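## Task

Using the inspection probe, check the LC port in panel column 5 (of 6, counted from the left), block 6 (of 10, counted from the top), hole 4 (of 4, counted from the top). Clean it only when the panel's phone reports it dirty: insert the cleaner fully, until its body bottoms out, then inspect again. The port counts as failed if it is still dirty after two cleanings. The probe captures an image only while held steady at full insertion. Finish with both the probe and the cleaner withdrawn, and report pass or fail. Unlatching a plug or pushing hard on one, bending the cleaner tip, or forcing the robot hard into the panel may fail the job, as will tipping over or ending tilted. In finished_scene, answer holds only the result word(s), comma-separated if more than one.

## Robot and tools

Robot: a LinearBot. It has an omnidirectional base, a column about 1.7 m tall, and a carriage that moves up it (lift_m, 0 to 1 m). The carriage holds two identical 6-joint arms, left and right, each with a two-finger gripper. Arm bases sit about 0.57 m + lift_m above the floor. Reach is about 0.78 m from the shoulder, but only about 0.38 m below the arm base. The carriage hangs about 0.15 m below the arm bases. Parked arm joints 1-6: 0, 0.05, 0.05, 1.45, 0, 0.

Cameras: carriage_camera is fixed, facing forward and tilted about 20 degrees down. left_wrist_camera and right_wrist_camera look out past the fingertips. Images are 896x504.

Frames: all positions are in metres. In the base frame the origin is on the floor under the base centre, x forward, y left, z up. left_hand and right_hand are reported in this frame, as the point midway between the finger pads. quat_wxyz gives the hand axes: z runs along the fingers, and the fingers open along y. base_odometry is relative to where the base stood at scene start. It counts wheel turns only, so slip shows up as travel. Heading is in rad, positive to the left. Hand readings can be off, usually too high, more so at long reach.

move: a single action. Arguments:
- base: an object holding exactly one key, and each is an offset from the current base position. translate_m is metres forward (+) or back (-), from -2 to 2. strafe_m is metres left (+) or right (-), from -2 to 2. rotate_rad is an in-place turn, counter-clockwise positive, from -6.3 to 6.3.
- joints: an object of absolute targets keyed by joint name, not offsets. lift_m 0..1 m. For each arm (left_/right_ prefix):
  - joint1_rad -2.617..3.054: yaw about vertical, 0 = forward, + = left.
  - joint2_rad 0..3.141: shoulder; 0 = upper arm back and level, 1.57 = upright, 3.14 = forward and level.
  - joint3_rad 0..3.141: elbow; 0 = folded, 3.14 = straight.
  - joint4_rad ±1.57: wrist pitch; + raises the tips.
  - joint5_rad ±1.57: wrist yaw; + turns the tips RIGHT.
  - joint6_rad ±2.094: roll about the fingers; + is clockwise seen from the forearm.
  - gripper_m 0..0.093: the pad gap in metres.
  Only named joints get new targets; a joint you leave out may keep pushing toward its previous target.
- speeds: optional caps for this action only. translate_m and strafe_m 0.02..0.5 m/s, rotate_rad 0.05..1.57 rad/s, lift_m 0.08..0.25 m/s.
- min_time_s: optional, 0.1..8 s. It sets the shortest duration of each arm and gripper motion, which gives smoother, straighter paths.
- cameras: a list from carriage_camera, left_wrist_camera, right_wrist_camera, all. [] returns no images; omitting it returns all.
All motions in an action start together. A move with no action just reports state. An unknown key makes the call invalid. An out-of-range value gets it refused, and then the later move, wait and finished_scene calls in that reply are skipped. An action lasts at most 15 s; a base drive times out at 14 s.

Result lines: move shows done, or the worst status. base_status and joint_status use these words:
- done: for the base, only that the wheels turned as commanded.
- off_target: stopped short and may still push.
- contact_stop or time_out: the target is dropped and the joint holds in place.
- not_followed: arm targets were withheld because they came too close to self or to the other arm.
- limit_stop_at_motor_heat.
Other lines: joint_positions; motor_effort as % of max, with the peak in brackets; joint torques; Motor temperatures, per arm, joints then gripper; on_its_own for uncommanded behaviour; and MOTOR HOT or OVER-TEMPERATURE FAULT. The pictures line gives the image order.

wait: seconds, 0 to 10, plus optional cameras. Nothing new is commanded and the scene keeps running.

zoom_image: camera name plus region [x0,y0,x1,y1] in image pixels, origin at top-left, at most 504x504. Works only on the latest images.

read_manual: section "licences"; returns licence text only.

finished_scene: scene (integer) and answer (string, e.g. "pass" or "fail"; use unknown if undetermined). This cannot be undone, and any later calls in the same reply act on the next scene.

Cautions:
- Arms have no contact stop. A blocked arm keeps pressing, then snaps to its target once free, so approach the panel gently with min_time_s and small steps.
- The base contact stop is unreliable and ignores the arms. Back off about 0.2 m if the base is pinned.
- Never let the two arms hit or squeeze each other, including a gripper closing on the other arm's fingers.
- The robot can tip: a high carriage, outstretched or loaded arms, pushing or pulling, or abrupt stops all add risk. Signs of a lean are tilted images or a hand z that rises with no command.
- Outstretched arms heat up even while you think. At 100 °C that arm goes limp for 30 to 60 s. Park it when MOTOR HOT appears.
- Gripper readings run a few millimetres off the true gap. Commanding well under the contact width grips at full force; open well above the reading to release.
- Don't drop tools, slam anything, or strike fixed objects.

Each tool is called after "Emit:" as a command line: name --argument value for each argument, lists and objects as JSON in quotes; but a table of rows of numbers goes row by row, as --pt "numbers of a row", without its own name.

## Session

Emit:
move

Scene clock: 0.00 s.
Joint torques (N m): no reading
Motor temperatures (°C): left_arm=[31 37 34 34 31 31 31] | right_arm=[31 31 33 34 31 31 32]
base_odometry: x=+0.000 y=+0.000 heading=+0.000
base_status: not commanded
joint_positions: lift_m=+0.254 left_joint1_rad=-0.576 left_joint2_rad=+1.220 left_joint3_rad=+0.845 left_joint4_rad=+0.553 left_joint5_rad=+0.197 left_joint6_rad=+0.000 left_gripper_m=+0.01618 right_joint1_rad=+0.426 right_joint2_rad=+1.194 right_joint3_rad=+0.726 right_joint4_rad=+0.445 right_joint5_rad=+0.415 right_joint6_rad=-0.013 right_gripper_m=+0.04619
joint_status: not commanded
motor_effort: lift_m=+38 drive_wheels=+0
left_hand: x=+0.5522 y=+0.0394 z=+1.2036 quat_wxyz=(+0.714, +0.254, +0.591, -0.277) (m; base frame)
right_hand: x=+0.6134 y=-0.1946 z=+1.1293 quat_wxyz=(+0.700, -0.012, +0.714, -0.004) (m; base frame)
pictures: carriage_camera, left_wrist_camera, right_wrist_camera

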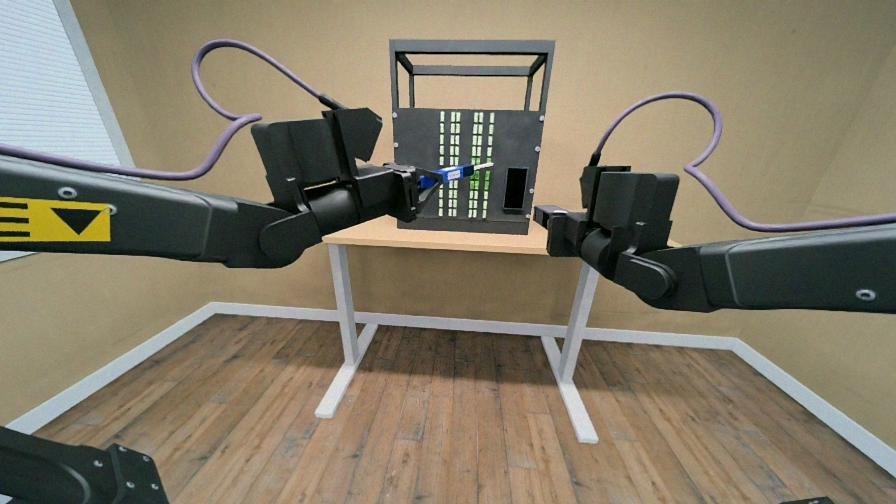

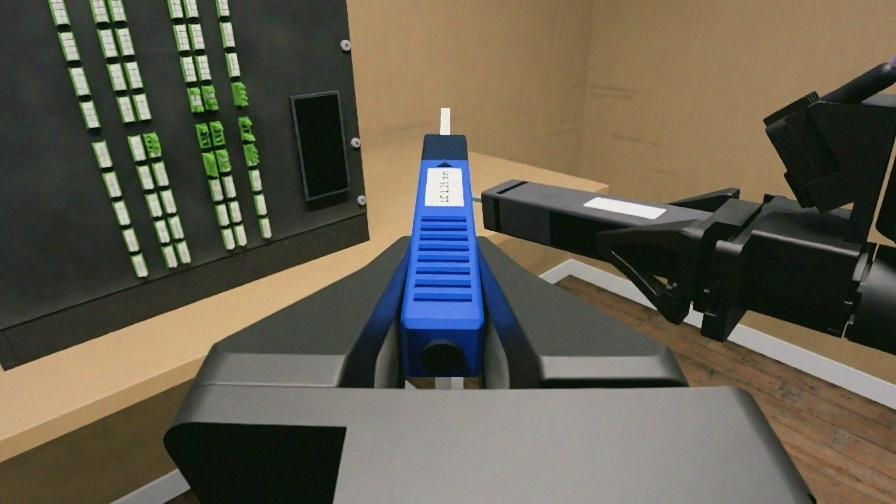

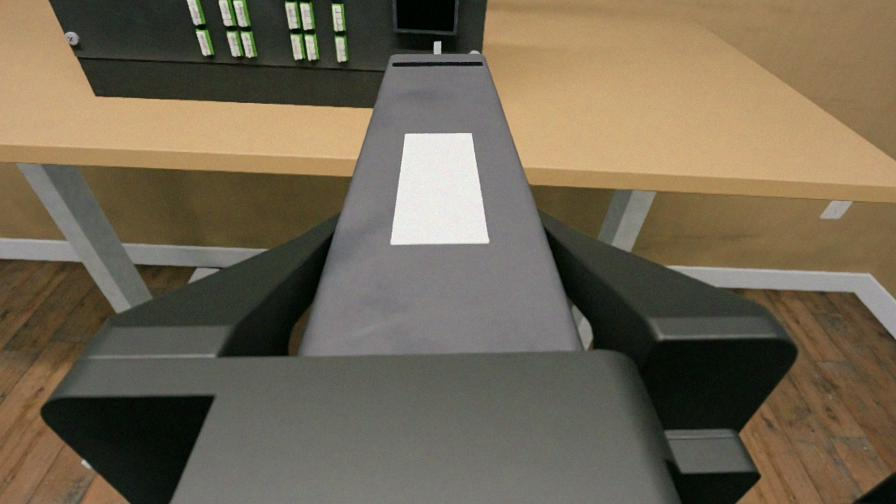

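Emit:
zoom_image --camera "carriage_camera" --region '[380, 30, 570, 240]'

Emit:
zoom_image --camera "left_wrist_camera" --region '[0, 0, 504, 380]'

Emit:
zoom_image --camera "left_wrist_camera" --region '[380, 80, 720, 400]'

Emit:
zoom_image --camera "right_wrist_camera" --region '[280, 0, 620, 360]'

Scaled by 2.400 from the camera's 896x504 image, which has a finer 1280x720 frame.

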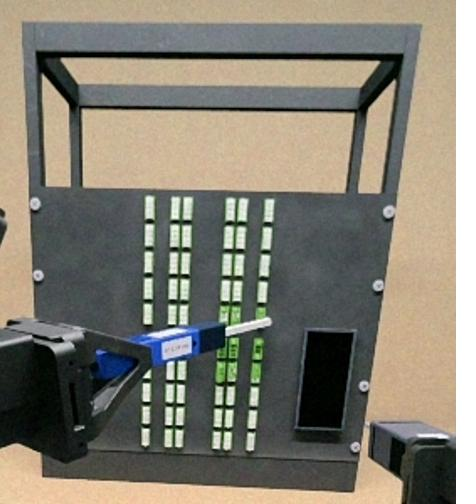

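Scaled by 1.000.

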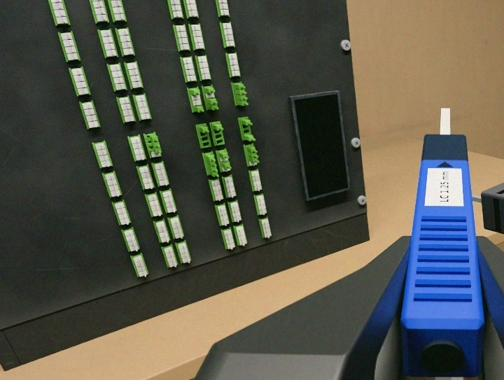

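Scaled by 1.482 from the camera's 896x504 image, which has a finer 1280x720 frame.

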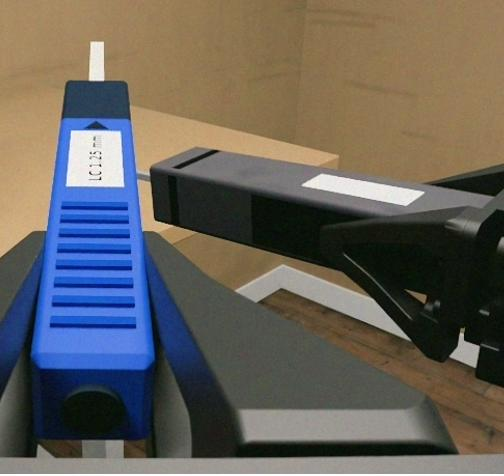

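Scaled by 1.400 from the camera's 896x504 image, which has a finer 1280x720 frame.

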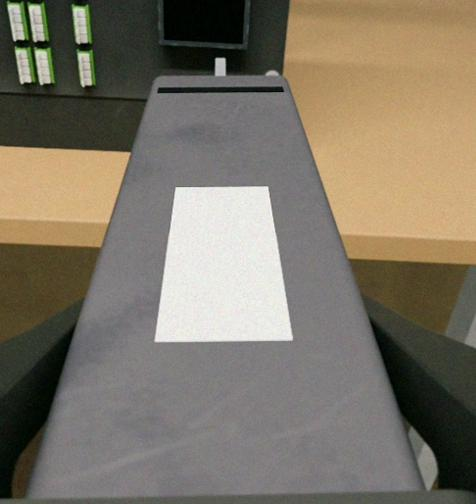

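Emit:
zoom_image --camera "left_wrist_camera" --region '[160, 60, 300, 200]'

Scaled by 3.600 from the camera's 896x504 image, which has a finer 1280x720 frame.

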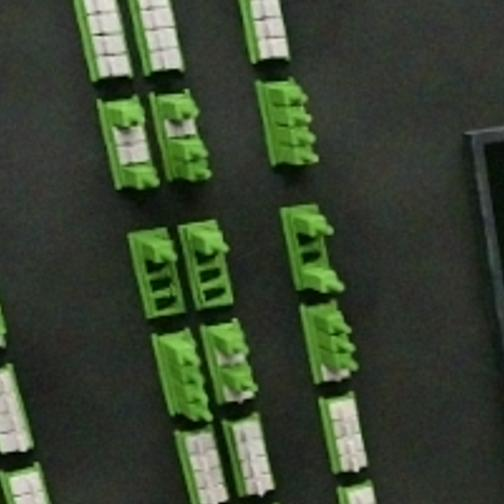

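Emit:
move --base '{"strafe_m": 0.13}' --joints '{"right_joint1_rad": 0.43, "right_joint5_rad": 0.43, "right_joint6_rad": 0, "right_joint2_rad": 1.194, "right_joint3_rad": 0.726, "right_joint4_rad": 0.468, "lift_m": 0.285}' --speeds '{"strafe_m": 0.1}'

Scene clock: 57.27 s.
Joint torques (N m): left_arm=[-0.44 -5.19 8.98 2.31 -0.04 0.05] | right_arm=[0.21 -4.9 6.5 3.11 0.09 0.03]
Motor temperatures (°C): left_arm=[31 38 39 41 31 30 33] | right_arm=[31 33 41 48 31 30 34]
move: off_target
base_odometry: x=+0.000 y=+0.130 heading=+0.001
base_status: done
joint_positions: lift_m=+0.285 left_joint1_rad=-0.576 left_joint2_rad=+1.220 left_joint3_rad=+0.845 left_joint4_rad=+0.551 left_joint5_rad=+0.197 left_joint6_rad=+0.000 left_gripper_m=+0.01618 right_joint1_rad=+0.428 right_joint2_rad=+1.196 right_joint3_rad=+0.720 right_joint4_rad=+0.412 right_joint5_rad=+0.423 right_joint6_rad=-0.009 right_gripper_m=+0.04619
joint_status: right_joint4_rad off_target (ended at +0.412, target +0.468); the others done
motor_effort: lift_m=+39(48) drive_wheels=-6(16)
left_hand: x=+0.5522 y=+0.0394 z=+1.2337 quat_wxyz=(+0.714, +0.254, +0.591, -0.277) (m; base frame)
right_hand: x=+0.6129 y=-0.1954 z=+1.1481 quat_wxyz=(+0.686, -0.015, +0.728, -0.011) (m; base frame)
pictures: carriage_camera, left_wrist_camera, right_wrist_camera
camera_calibration:
carriage_camera: T_world_to_cam=[[0.0462105, -0.998783, 0.0172131, -0.0302728], [-0.373918, -0.0332736, -0.926865, 1.2334], [0.92631, 0.0363946, -0.375001, 0.369729], [0, 0, 0, 1]] pos_world=[0.120105, -0.0026525, 1.28236]
left_wrist_camera: T_world_to_cam=[[-0.697523, -0.716439, -0.0132874, 0.422709], [-0.29458, 0.303607, -0.906116, 1.27333], [0.653211, -0.628122, -0.422822, 0.31428], [0, 0, 0, 1]] pos_world=[0.464657, 0.113658, 1.29229]
right_wrist_camera: T_world_to_cam=[[-0.0233653, -0.998848, 0.0419047, -0.231946], [-0.684058, -0.0145939, -0.729281, 1.2499], [0.729053, -0.0457051, -0.68293, 0.45371], [0, 0, 0, 1]] pos_world=[0.518804, -0.192701, 1.2311]

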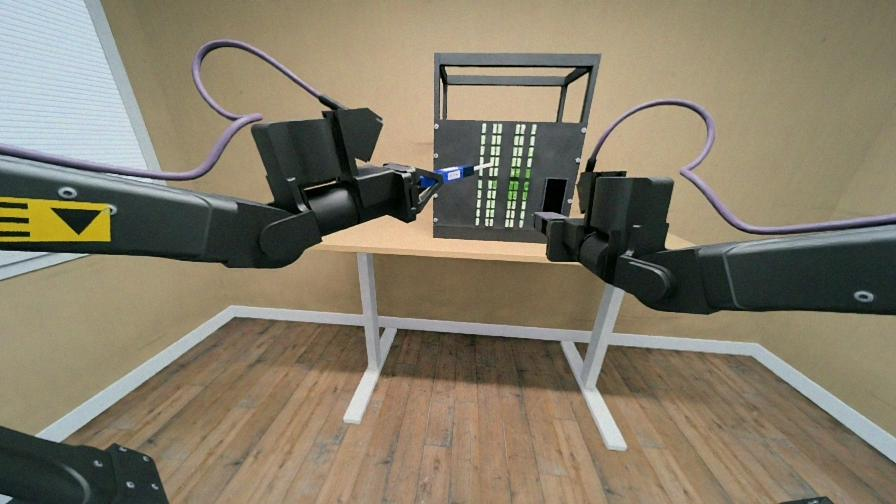

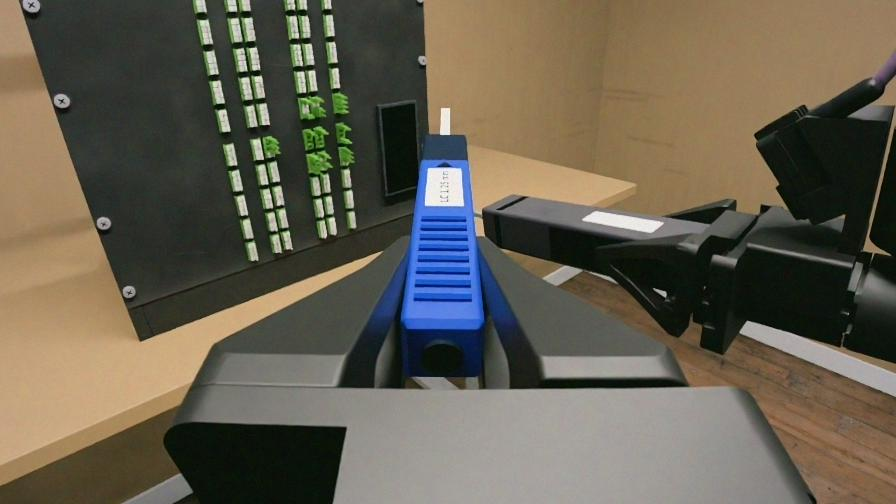

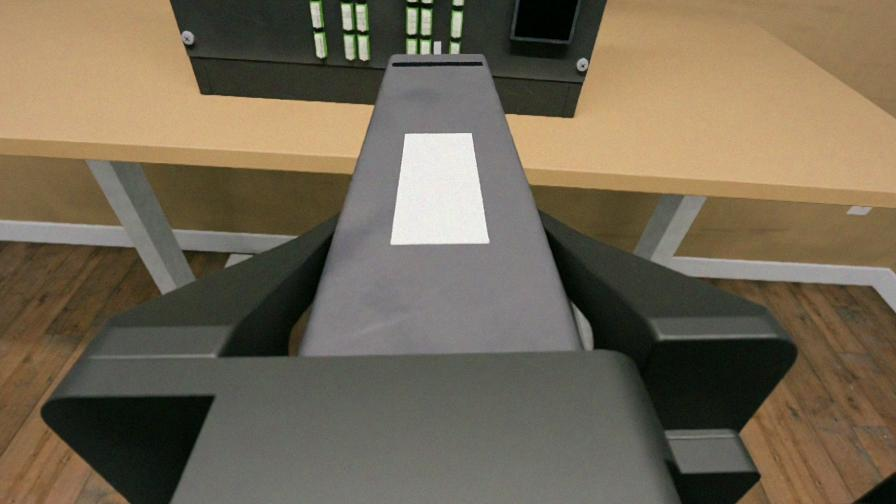

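Emit:
move --base '{"translate_m": 0.10}' --joints '{"right_joint1_rad": 0.43, "right_joint5_rad": 0.44, "right_joint6_rad": 0.02, "right_joint2_rad": 1.194, "right_joint3_rad": 0.73, "right_joint4_rad": 0.54}' --speeds '{"translate_m": 0.1}'

Emit:
zoom_image --camera "left_wrist_camera" --region '[240, 60, 560, 280]'

Emit:
zoom_image --camera "right_wrist_camera" --region '[280, 0, 600, 150]'

Emit:
zoom_image --camera "carriage_camera" --region '[400, 40, 640, 280]'

Scene clock: 65.03 s.
Joint torques (N m): left_arm=[-0.39 -5.14 8.98 2.3 -0.04 0.05] | right_arm=[0.29 -4.94 6.76 3.22 0.05 0.01]
Motor temperatures (°C): left_arm=[31 38 40 41 31 30 33] | right_arm=[31 33 41 50 31 30 34]
move: off_target
base_odometry: x=+0.100 y=+0.130 heading=+0.001
base_status: done
joint_positions: lift_m=+0.285 left_joint1_rad=-0.576 left_joint2_rad=+1.220 left_joint3_rad=+0.845 left_joint4_rad=+0.550 left_joint5_rad=+0.198 left_joint6_rad=+0.000 left_gripper_m=+0.01618 right_joint1_rad=+0.428 right_joint2_rad=+1.196 right_joint3_rad=+0.720 right_joint4_rad=+0.472 right_joint5_rad=+0.431 right_joint6_rad=+0.011 right_gripper_m=+0.04619
joint_status: right_joint4_rad off_target (ended at +0.472, target +0.540); the others done
motor_effort: lift_m=+39(41) drive_wheels=-3(11)
left_hand: x=+0.5522 y=+0.0393 z=+1.2335 quat_wxyz=(+0.713, +0.254, +0.591, -0.277) (m; base frame)
right_hand: x=+0.6133 y=-0.1967 z=+1.1621 quat_wxyz=(+0.706, +0.005, +0.709, +0.002) (m; base frame)
pictures: carriage_camera, left_wrist_camera, right_wrist_camera
camera_calibration:
carriage_camera: T_world_to_cam=[[0.0462105, -0.998783, 0.0172131, -0.0302728], [-0.373918, -0.0332736, -0.926865, 1.2334], [0.92631, 0.0363946, -0.375001, 0.369729], [0, 0, 0, 1]] pos_world=[0.120105, -0.0026525, 1.28236]
left_wrist_camera: T_world_to_cam=[[-0.697783, -0.716187, -0.0132102, 0.4227], [-0.294993, 0.30412, -0.905809, 1.27304], [0.652746, -0.628161, -0.42348, 0.315183], [0, 0, 0, 1]] pos_world=[0.464757, 0.11356, 1.29219]
right_wrist_camera: T_world_to_cam=[[-0.0338224, -0.999417, -0.00464265, -0.173471], [-0.642894, 0.0253131, -0.765537, 1.28519], [0.765208, -0.0229076, -0.643375, 0.399275], [0, 0, 0, 1]] pos_world=[0.514846, -0.196756, 1.23994]

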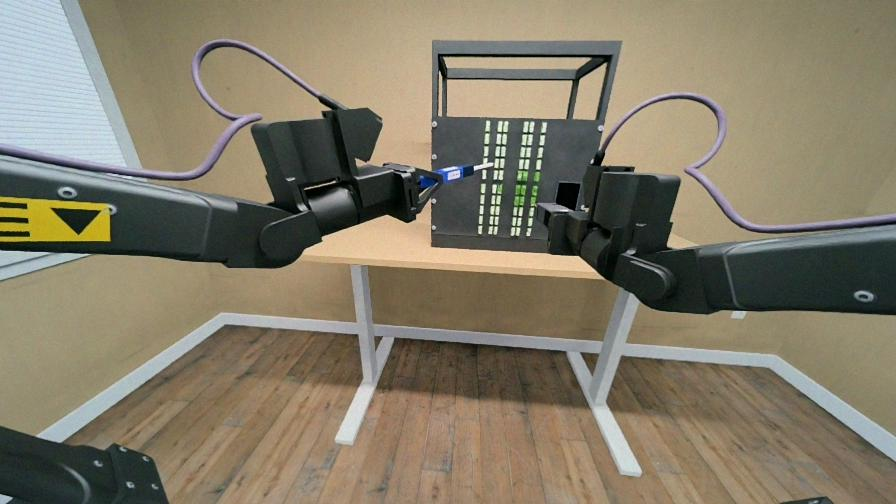

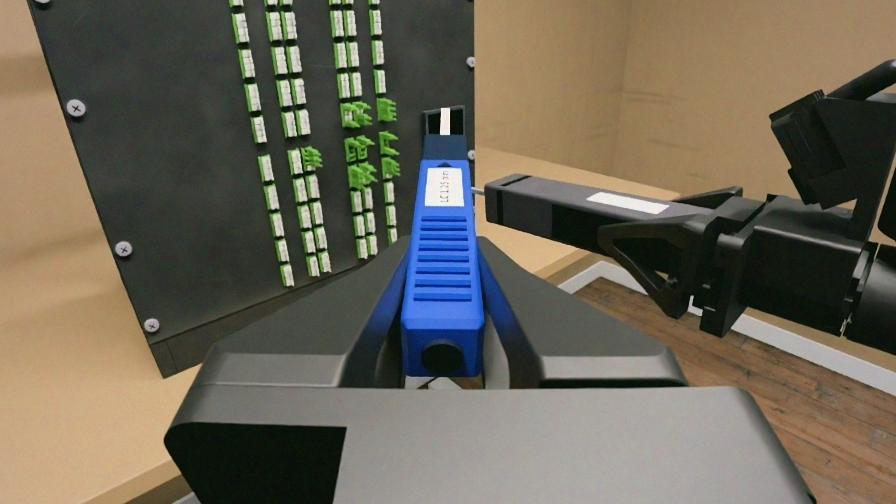

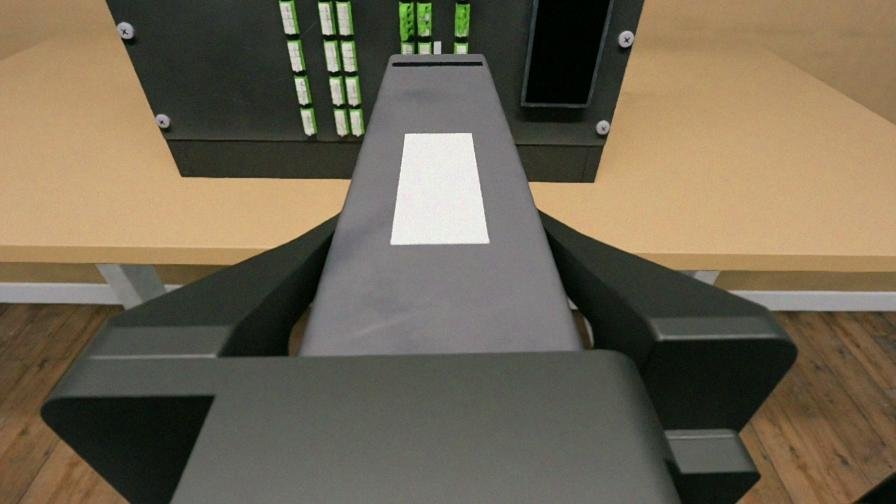

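Scaled by 1.575 from the camera's 896x504 image, which has a finer 1280x720 frame.

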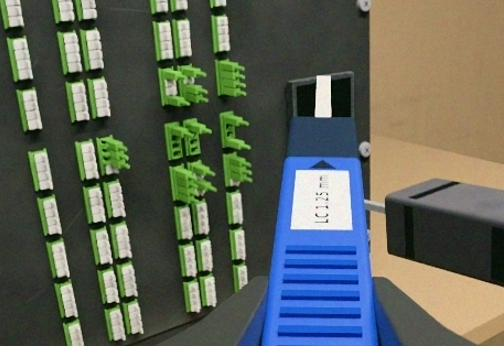

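Scaled by 1.575 from the camera's 896x504 image, which has a finer 1280x720 frame.

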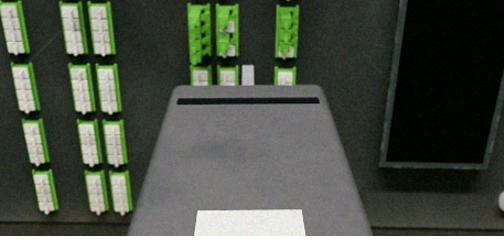

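Scaled by 2.100 from the camera's 896x504 image, which has a finer 1280x720 frame.

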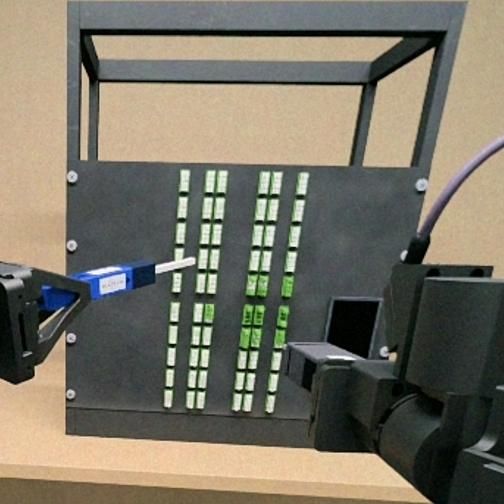

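Emit:
move --base '{"strafe_m": 0.012}' --joints '{"left_joint1_rad": -0.45, "left_joint5_rad": 0.55}' --speeds '{"strafe_m": 0.05}' --min_time_s 2 --cameras '[]'

Emit:
move --base '{"translate_m": 0.05}' --speeds '{"translate_m": 0.05}'

Emit:
zoom_image --camera "left_wrist_camera" --region '[200, 80, 460, 280]'

Emit:
zoom_image --camera "right_wrist_camera" --region '[340, 0, 540, 100]'

Emit:
zoom_image --camera "carriage_camera" --region '[480, 120, 640, 280]'

Scene clock: 91.90 s.
Joint torques (N m): left_arm=[0.18 -5.04 8.9 2.21 0.01 0.04] | right_arm=[-0.08 -4.94 6.71 3.2 0.06 0.03]
Motor temperatures (°C): left_arm=[31 38 41 43 31 30 33] | right_arm=[31 33 42 52 31 30 34]
move: done
base_odometry: x=+0.100 y=+0.142 heading=+0.001
base_status: done
joint_positions: lift_m=+0.285 left_joint1_rad=-0.457 left_joint2_rad=+1.220 left_joint3_rad=+0.845 left_joint4_rad=+0.550 left_joint5_rad=+0.542 left_joint6_rad=+0.000 left_gripper_m=+0.01618 right_joint1_rad=+0.429 right_joint2_rad=+1.196 right_joint3_rad=+0.720 right_joint4_rad=+0.472 right_joint5_rad=+0.433 right_joint6_rad=+0.011 right_gripper_m=+0.04619
joint_status: all done
motor_effort: lift_m=+40(41) drive_wheels=+3(7)
left_hand: x=+0.5368 y=+0.0402 z=+1.2298 quat_wxyz=(+0.680, +0.340, +0.556, -0.335) (m; base frame)
right_hand: x=+0.6132 y=-0.1964 z=+1.1622 quat_wxyz=(+0.706, +0.005, +0.708, +0.002) (m; base frame)
pictures: none
No camera images: "cameras" was empty.

Scene clock: 93.40 s.
Joint torques (N m): left_arm=[0.1 -5.05 8.88 2.22 -0.02 0.05] | right_arm=[0.06 -4.92 6.9 3.16 0.06 0.02]
Motor temperatures (°C): left_arm=[31 38 41 43 31 30 33] | right_arm=[31 33 42 52 31 30 34]
move: done
base_odometry: x=+0.150 y=+0.142 heading=+0.001
base_status: done
joint_positions: lift_m=+0.285 left_joint1_rad=-0.456 left_joint2_rad=+1.220 left_joint3_rad=+0.845 left_joint4_rad=+0.550 left_joint5_rad=+0.545 left_joint6_rad=+0.000 left_gripper_m=+0.01618 right_joint1_rad=+0.429 right_joint2_rad=+1.196 right_joint3_rad=+0.720 right_joint4_rad=+0.474 right_joint5_rad=+0.433 right_joint6_rad=+0.011 right_gripper_m=+0.04619
joint_status: not commanded
motor_effort: lift_m=+39(41) drive_wheels=-3(16)
left_hand: x=+0.5367 y=+0.0403 z=+1.2297 quat_wxyz=(+0.680, +0.341, +0.556, -0.335) (m; base frame)
right_hand: x=+0.6132 y=-0.1964 z=+1.1627 quat_wxyz=(+0.706, +0.005, +0.708, +0.002) (m; base frame)
pictures: carriage_camera, left_wrist_camera, right_wrist_camera
camera_calibration:
carriage_camera: T_world_to_cam=[[0.0462105, -0.998783, 0.0172131, -0.0302728], [-0.373918, -0.0332736, -0.926865, 1.2334], [0.92631, 0.0363946, -0.375001, 0.369729], [0, 0, 0, 1]] pos_world=[0.120105, -0.0026525, 1.28236]
left_wrist_camera: T_world_to_cam=[[-0.836719, -0.543195, -0.0695748, 0.54953], [-0.189019, 0.405697, -0.894249, 1.18952], [0.513978, -0.735084, -0.442128, 0.426102], [0, 0, 0, 1]] pos_world=[0.465637, 0.129138, 1.29035]
right_wrist_camera: T_world_to_cam=[[-0.0341442, -0.999401, -0.00560058, -0.171824], [-0.641295, 0.026207, -0.766847, 1.2862], [0.766534, -0.0225917, -0.641806, 0.397141], [0, 0, 0, 1]] pos_world=[0.514544, -0.196457, 1.24024]

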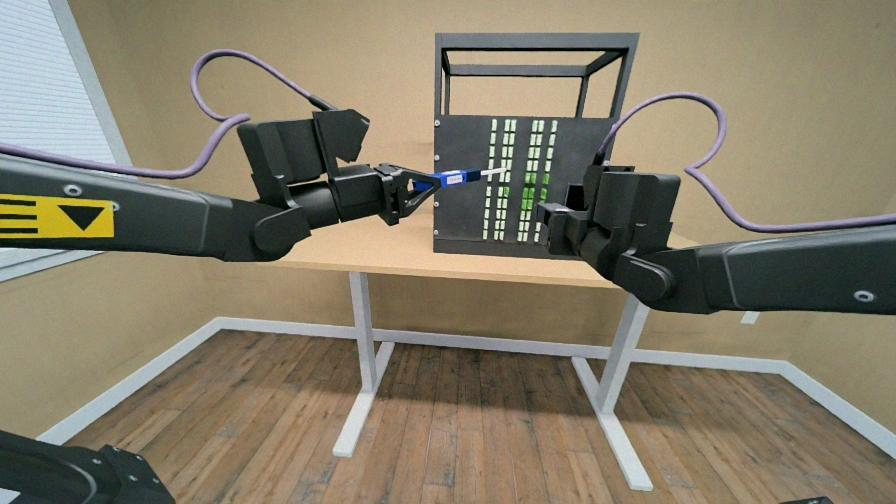

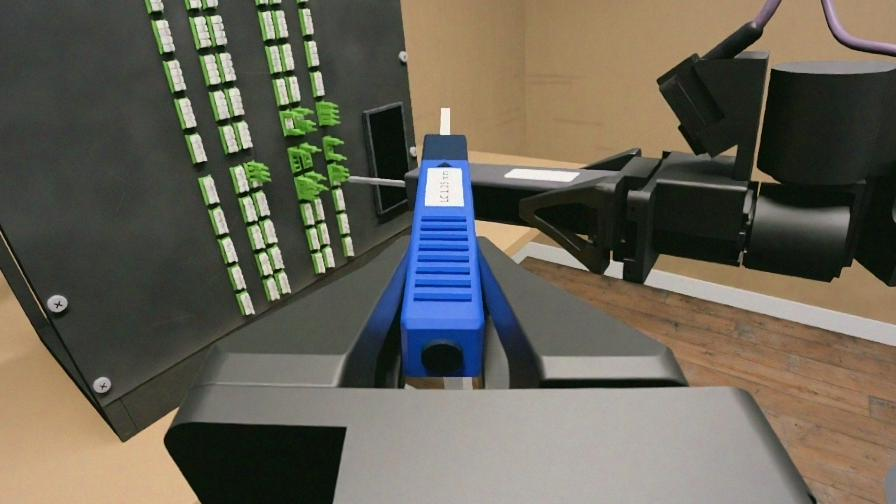

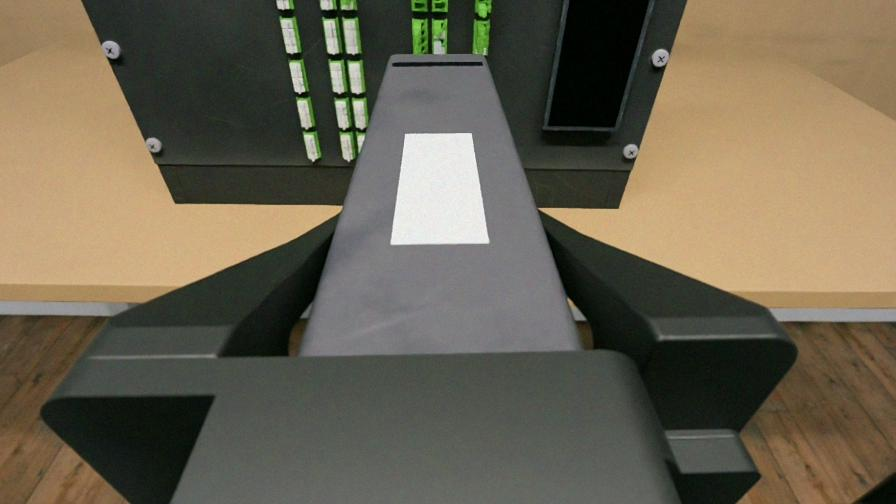

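Scaled by 1.938 from the camera's 896x504 image, which has a finer 1280x720 frame.

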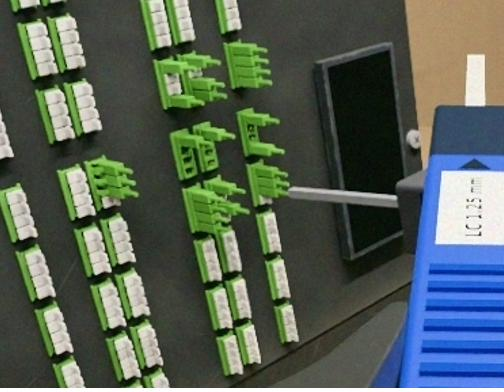

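Scaled by 2.520 from the camera's 896x504 image, which has a finer 1280x720 frame.

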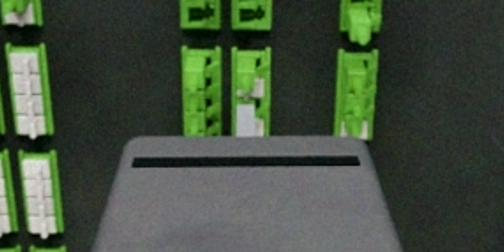

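Scaled by 3.150 from the camera's 896x504 image, which has a finer 1280x720 frame.

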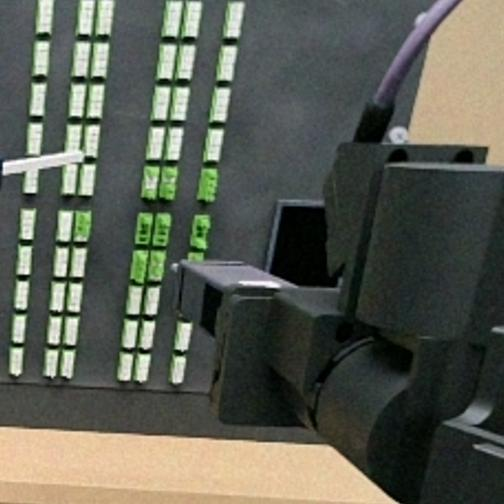

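Emit:
move --base '{"strafe_m": -0.0025}' --joints '{"lift_m": 0.290}' --speeds '{"strafe_m": 0.02}' --cameras '[]'

Emit:
move --base '{"translate_m": 0.035}' --speeds '{"translate_m": 0.03}'

Emit:
zoom_image --camera "left_wrist_camera" --region '[270, 100, 430, 240]'

Emit:
zoom_image --camera "right_wrist_camera" --region '[380, 0, 500, 70]'

Emit:
zoom_image --camera "carriage_camera" --region '[490, 160, 590, 240]'

Scene clock: 108.13 s.
Joint torques (N m): left_arm=[-0.29 -5.07 8.96 2.21 -0.05 0.06] | right_arm=[0.16 -5.12 6.72 3.13 0.02 0.01]
Motor temperatures (°C): left_arm=[31 38 42 44 31 30 33] | right_arm=[30 33 42 55 31 30 34]
move: done
base_odometry: x=+0.150 y=+0.140 heading=+0.001
base_status: done
joint_positions: lift_m=+0.290 left_joint1_rad=-0.451 left_joint2_rad=+1.220 left_joint3_rad=+0.845 left_joint4_rad=+0.550 left_joint5_rad=+0.548 left_joint6_rad=+0.000 left_gripper_m=+0.01618 right_joint1_rad=+0.429 right_joint2_rad=+1.198 right_joint3_rad=+0.720 right_joint4_rad=+0.478 right_joint5_rad=+0.436 right_joint6_rad=+0.011 right_gripper_m=+0.04619
joint_status: all done
motor_effort: lift_m=+41(46) drive_wheels=+3(8)
left_hand: x=+0.5373 y=+0.0413 z=+1.2346 quat_wxyz=(+0.680, +0.341, +0.556, -0.335) (m; base frame)
right_hand: x=+0.6135 y=-0.1969 z=+1.1679 quat_wxyz=(+0.707, +0.006, +0.707, +0.002) (m; base frame)
pictures: none
No camera images: "cameras" was empty.

Scene clock: 109.80 s.
Joint torques (N m): left_arm=[-0.23 -5.07 8.91 2.23 -0.08 0.05] | right_arm=[0.06 -4.97 6.78 3.18 0.02 0.03]
Motor temperatures (°C): left_arm=[31 38 42 44 31 30 33] | right_arm=[30 33 42 55 31 30 34]
move: done
base_odometry: x=+0.185 y=+0.140 heading=+0.001
base_status: done
joint_positions: lift_m=+0.290 left_joint1_rad=-0.452 left_joint2_rad=+1.220 left_joint3_rad=+0.845 left_joint4_rad=+0.549 left_joint5_rad=+0.549 left_joint6_rad=+0.000 left_gripper_m=+0.01618 right_joint1_rad=+0.429 right_joint2_rad=+1.198 right_joint3_rad=+0.720 right_joint4_rad=+0.477 right_joint5_rad=+0.436 right_joint6_rad=+0.011 right_gripper_m=+0.04619
joint_status: not commanded
motor_effort: lift_m=+41(41) drive_wheels=+2(13)
left_hand: x=+0.5371 y=+0.0411 z=+1.2343 quat_wxyz=(+0.680, +0.341, +0.556, -0.335) (m; base frame)
right_hand: x=+0.6135 y=-0.1969 z=+1.1678 quat_wxyz=(+0.707, +0.006, +0.707, +0.002) (m; base frame)
pictures: carriage_camera, left_wrist_camera, right_wrist_camera
camera_calibration:
carriage_camera: T_world_to_cam=[[0.0462105, -0.998783, 0.0172131, -0.0303589], [-0.373918, -0.0332736, -0.926865, 1.23803], [0.92631, 0.0363946, -0.375001, 0.371604], [0, 0, 0, 1]] pos_world=[0.120105, -0.0026525, 1.28736]
left_wrist_camera: T_world_to_cam=[[-0.837206, -0.542456, -0.0694867, 0.550675], [-0.189584, 0.407052, -0.893513, 1.19267], [0.512976, -0.734881, -0.443627, 0.430825], [0, 0, 0, 1]] pos_world=[0.466137, 0.129842, 1.29506]
right_wrist_camera: T_world_to_cam=[[-0.0367913, -0.9993, -0.00671782, -0.169319], [-0.640103, 0.0287279, -0.767752, 1.2911], [0.767408, -0.0239465, -0.640712, 0.398048], [0, 0, 0, 1]] pos_world=[0.514743, -0.196759, 1.24514]

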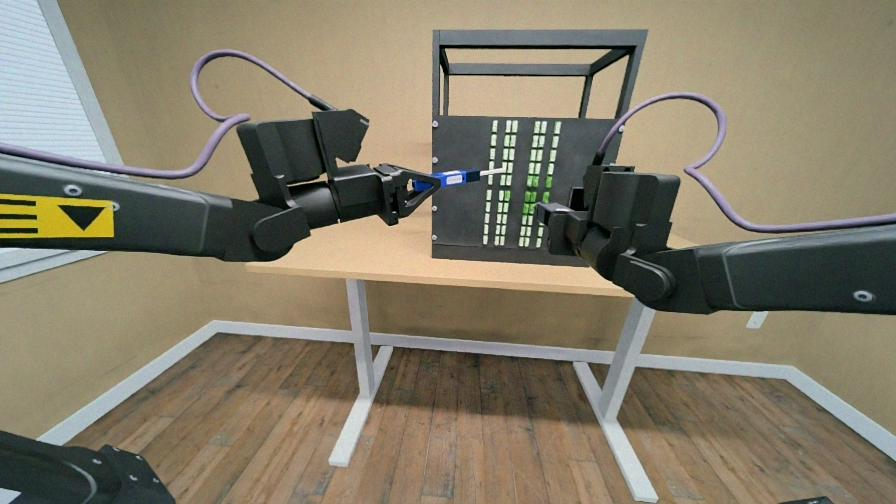

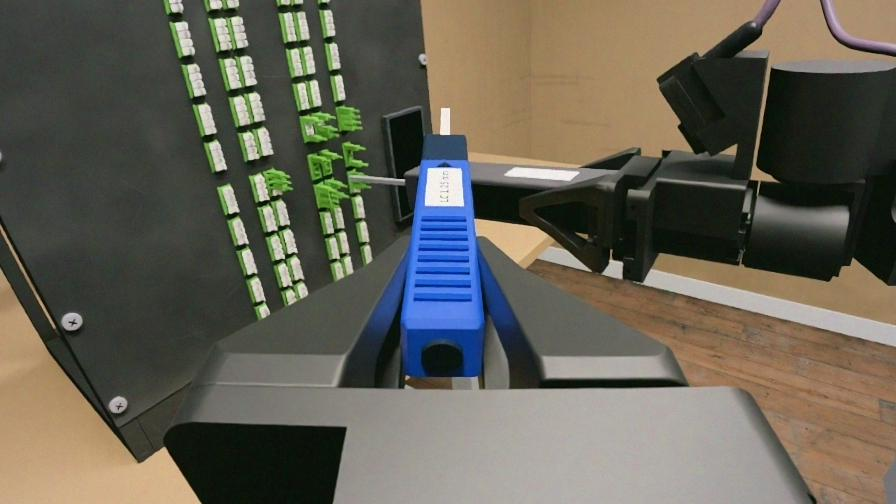

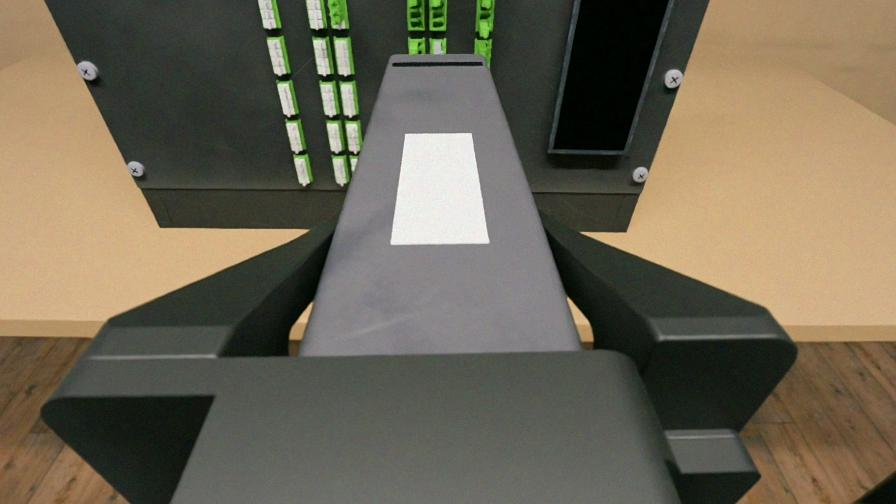

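Scaled by 3.150 from the camera's 896x504 image, which has a finer 1280x720 frame.

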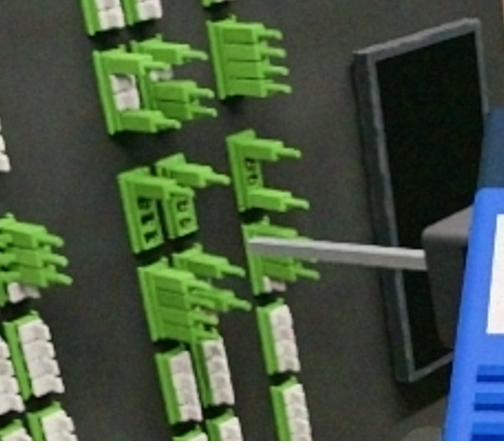

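Scaled by 4.200 from the camera's 896x504 image, which has a finer 1280x720 frame.

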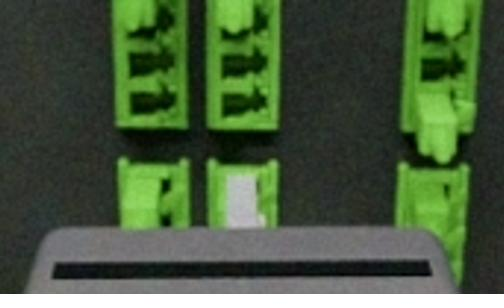

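Scaled by 5.040 from the camera's 896x504 image, which has a finer 1280x720 frame.

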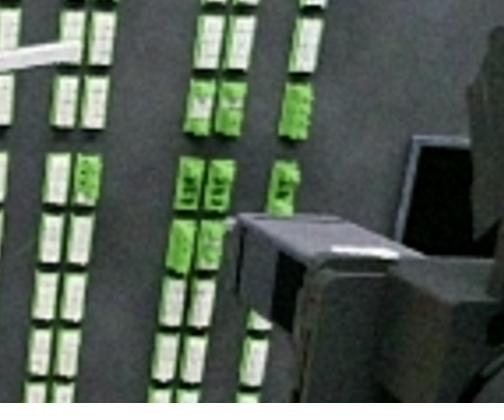

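Emit:
zoom_image --camera "right_wrist_camera" --region '[415, 0, 465, 50]'

Emit:
zoom_image --camera "left_wrist_camera" --region '[300, 130, 380, 210]'

Scaled by 10.080 from the camera's 896x504 image, which has a finer 1280x720 frame.

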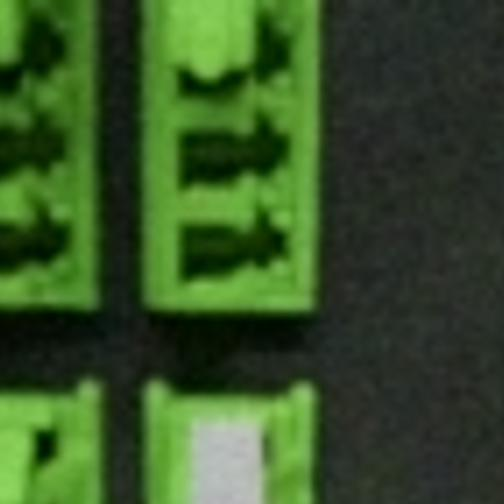

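Scaled by 6.300 from the camera's 896x504 image, which has a finer 1280x720 frame.

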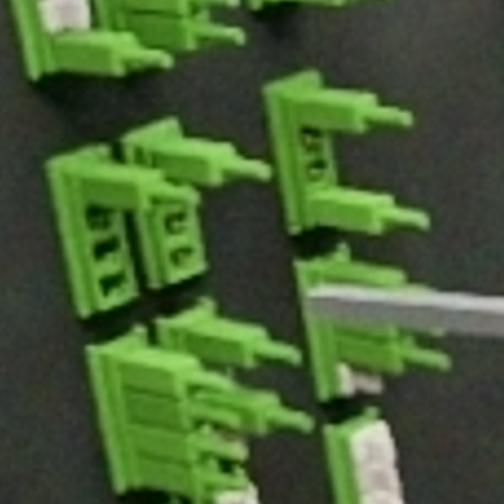

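Emit:
move --base '{"translate_m": 0.022}' --joints '{"lift_m": 0.2926}' --speeds '{"translate_m": 0.03}'

Emit:
zoom_image --camera "left_wrist_camera" --region '[310, 130, 390, 210]'

Emit:
zoom_image --camera "right_wrist_camera" --region '[405, 0, 475, 70]'

Emit:
zoom_image --camera "carriage_camera" --region '[500, 170, 570, 230]'

Scene clock: 127.43 s.
Joint torques (N m): left_arm=[-0.34 -5.05 8.87 2.23 -0.06 0.05] | right_arm=[0.14 -5.09 6.82 3.18 0.02 0.03]
Motor temperatures (°C): left_arm=[31 38 42 45 31 30 33] | right_arm=[30 33 43 59 31 30 35]
move: done
base_odometry: x=+0.207 y=+0.140 heading=+0.001
base_status: done
joint_positions: lift_m=+0.292 left_joint1_rad=-0.451 left_joint2_rad=+1.220 left_joint3_rad=+0.845 left_joint4_rad=+0.549 left_joint5_rad=+0.550 left_joint6_rad=+0.000 left_gripper_m=+0.01618 right_joint1_rad=+0.429 right_joint2_rad=+1.198 right_joint3_rad=+0.720 right_joint4_rad=+0.477 right_joint5_rad=+0.436 right_joint6_rad=+0.012 right_gripper_m=+0.04619
joint_status: all done
motor_effort: lift_m=+41(44) drive_wheels=-2(18)
left_hand: x=+0.5372 y=+0.0413 z=+1.2368 quat_wxyz=(+0.680, +0.341, +0.557, -0.335) (m; base frame)
right_hand: x=+0.6135 y=-0.1969 z=+1.1703 quat_wxyz=(+0.707, +0.006, +0.707, +0.002) (m; base frame)
pictures: carriage_camera, left_wrist_camera, right_wrist_camera
camera_calibration:
carriage_camera: T_world_to_cam=[[0.0462105, -0.998783, 0.0172131, -0.0304019], [-0.373918, -0.0332736, -0.926865, 1.24035], [0.92631, 0.0363946, -0.375001, 0.372541], [0, 0, 0, 1]] pos_world=[0.120105, -0.0026525, 1.28986]
left_wrist_camera: T_world_to_cam=[[-0.837009, -0.542749, -0.069568, 0.551038], [-0.189712, 0.40709, -0.893469, 1.19488], [0.51325, -0.734644, -0.443704, 0.431896], [0, 0, 0, 1]] pos_world=[0.466237, 0.12994, 1.29756]
right_wrist_camera: T_world_to_cam=[[-0.0368242, -0.999297, -0.00707752, -0.168835], [-0.640098, 0.0290252, -0.767745, 1.29315], [0.76741, -0.0237413, -0.640717, 0.399759], [0, 0, 0, 1]] pos_world=[0.514743, -0.19676, 1.24774]

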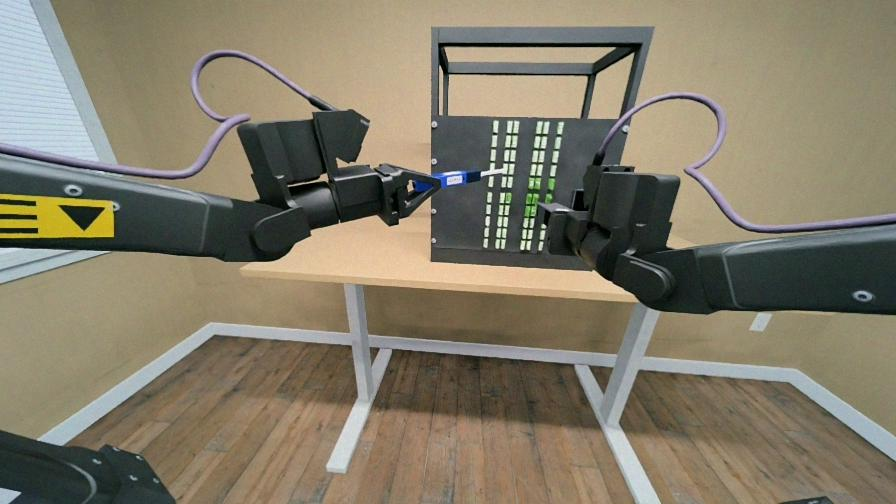

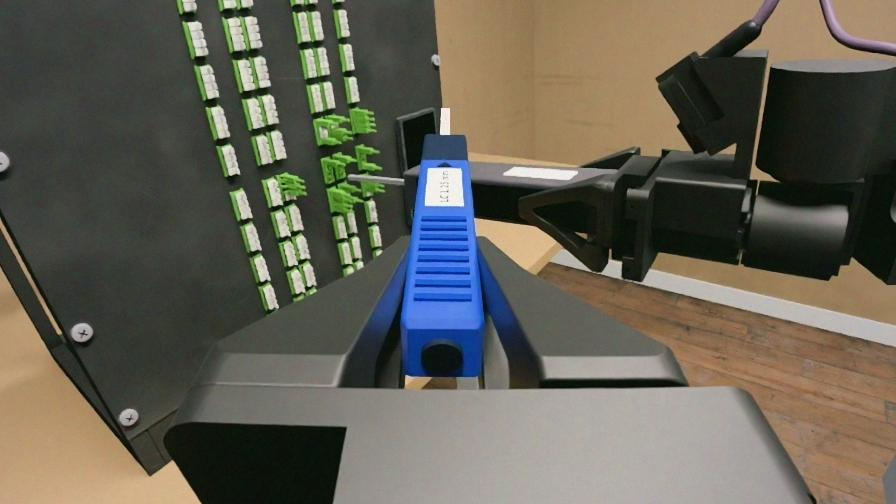

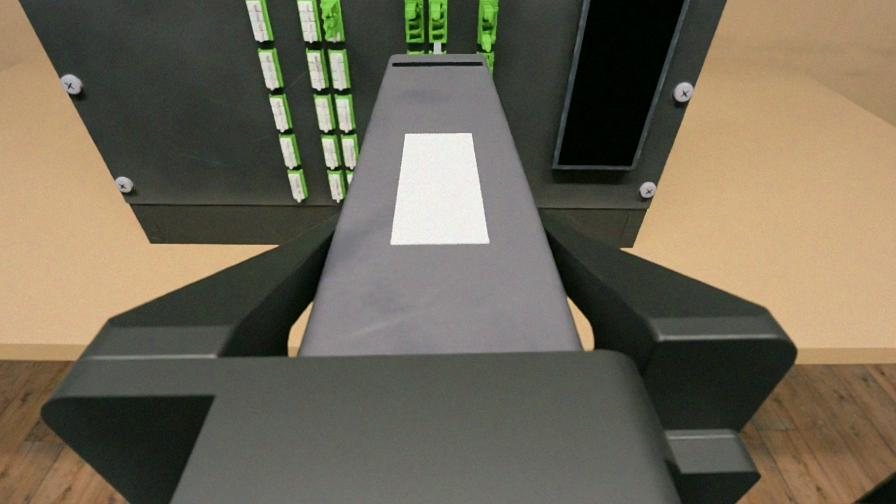

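Scaled by 6.300 from the camera's 896x504 image, which has a finer 1280x720 frame.

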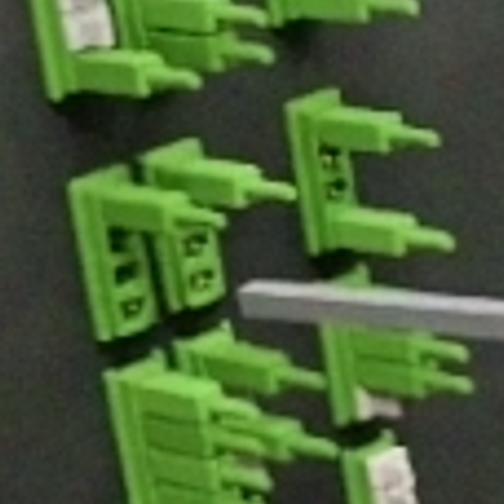

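Scaled by 7.200 from the camera's 896x504 image, which has a finer 1280x720 frame.

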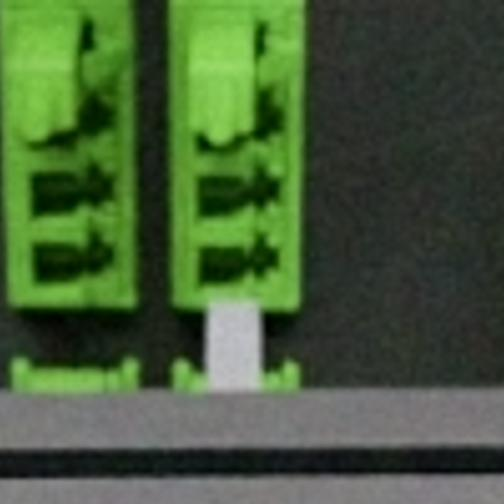

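Scaled by 7.200 from the camera's 896x504 image, which has a finer 1280x720 frame.

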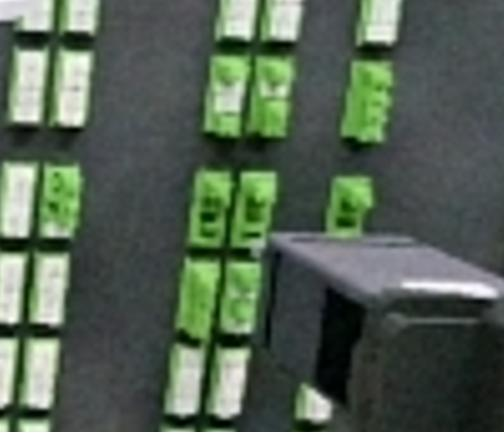

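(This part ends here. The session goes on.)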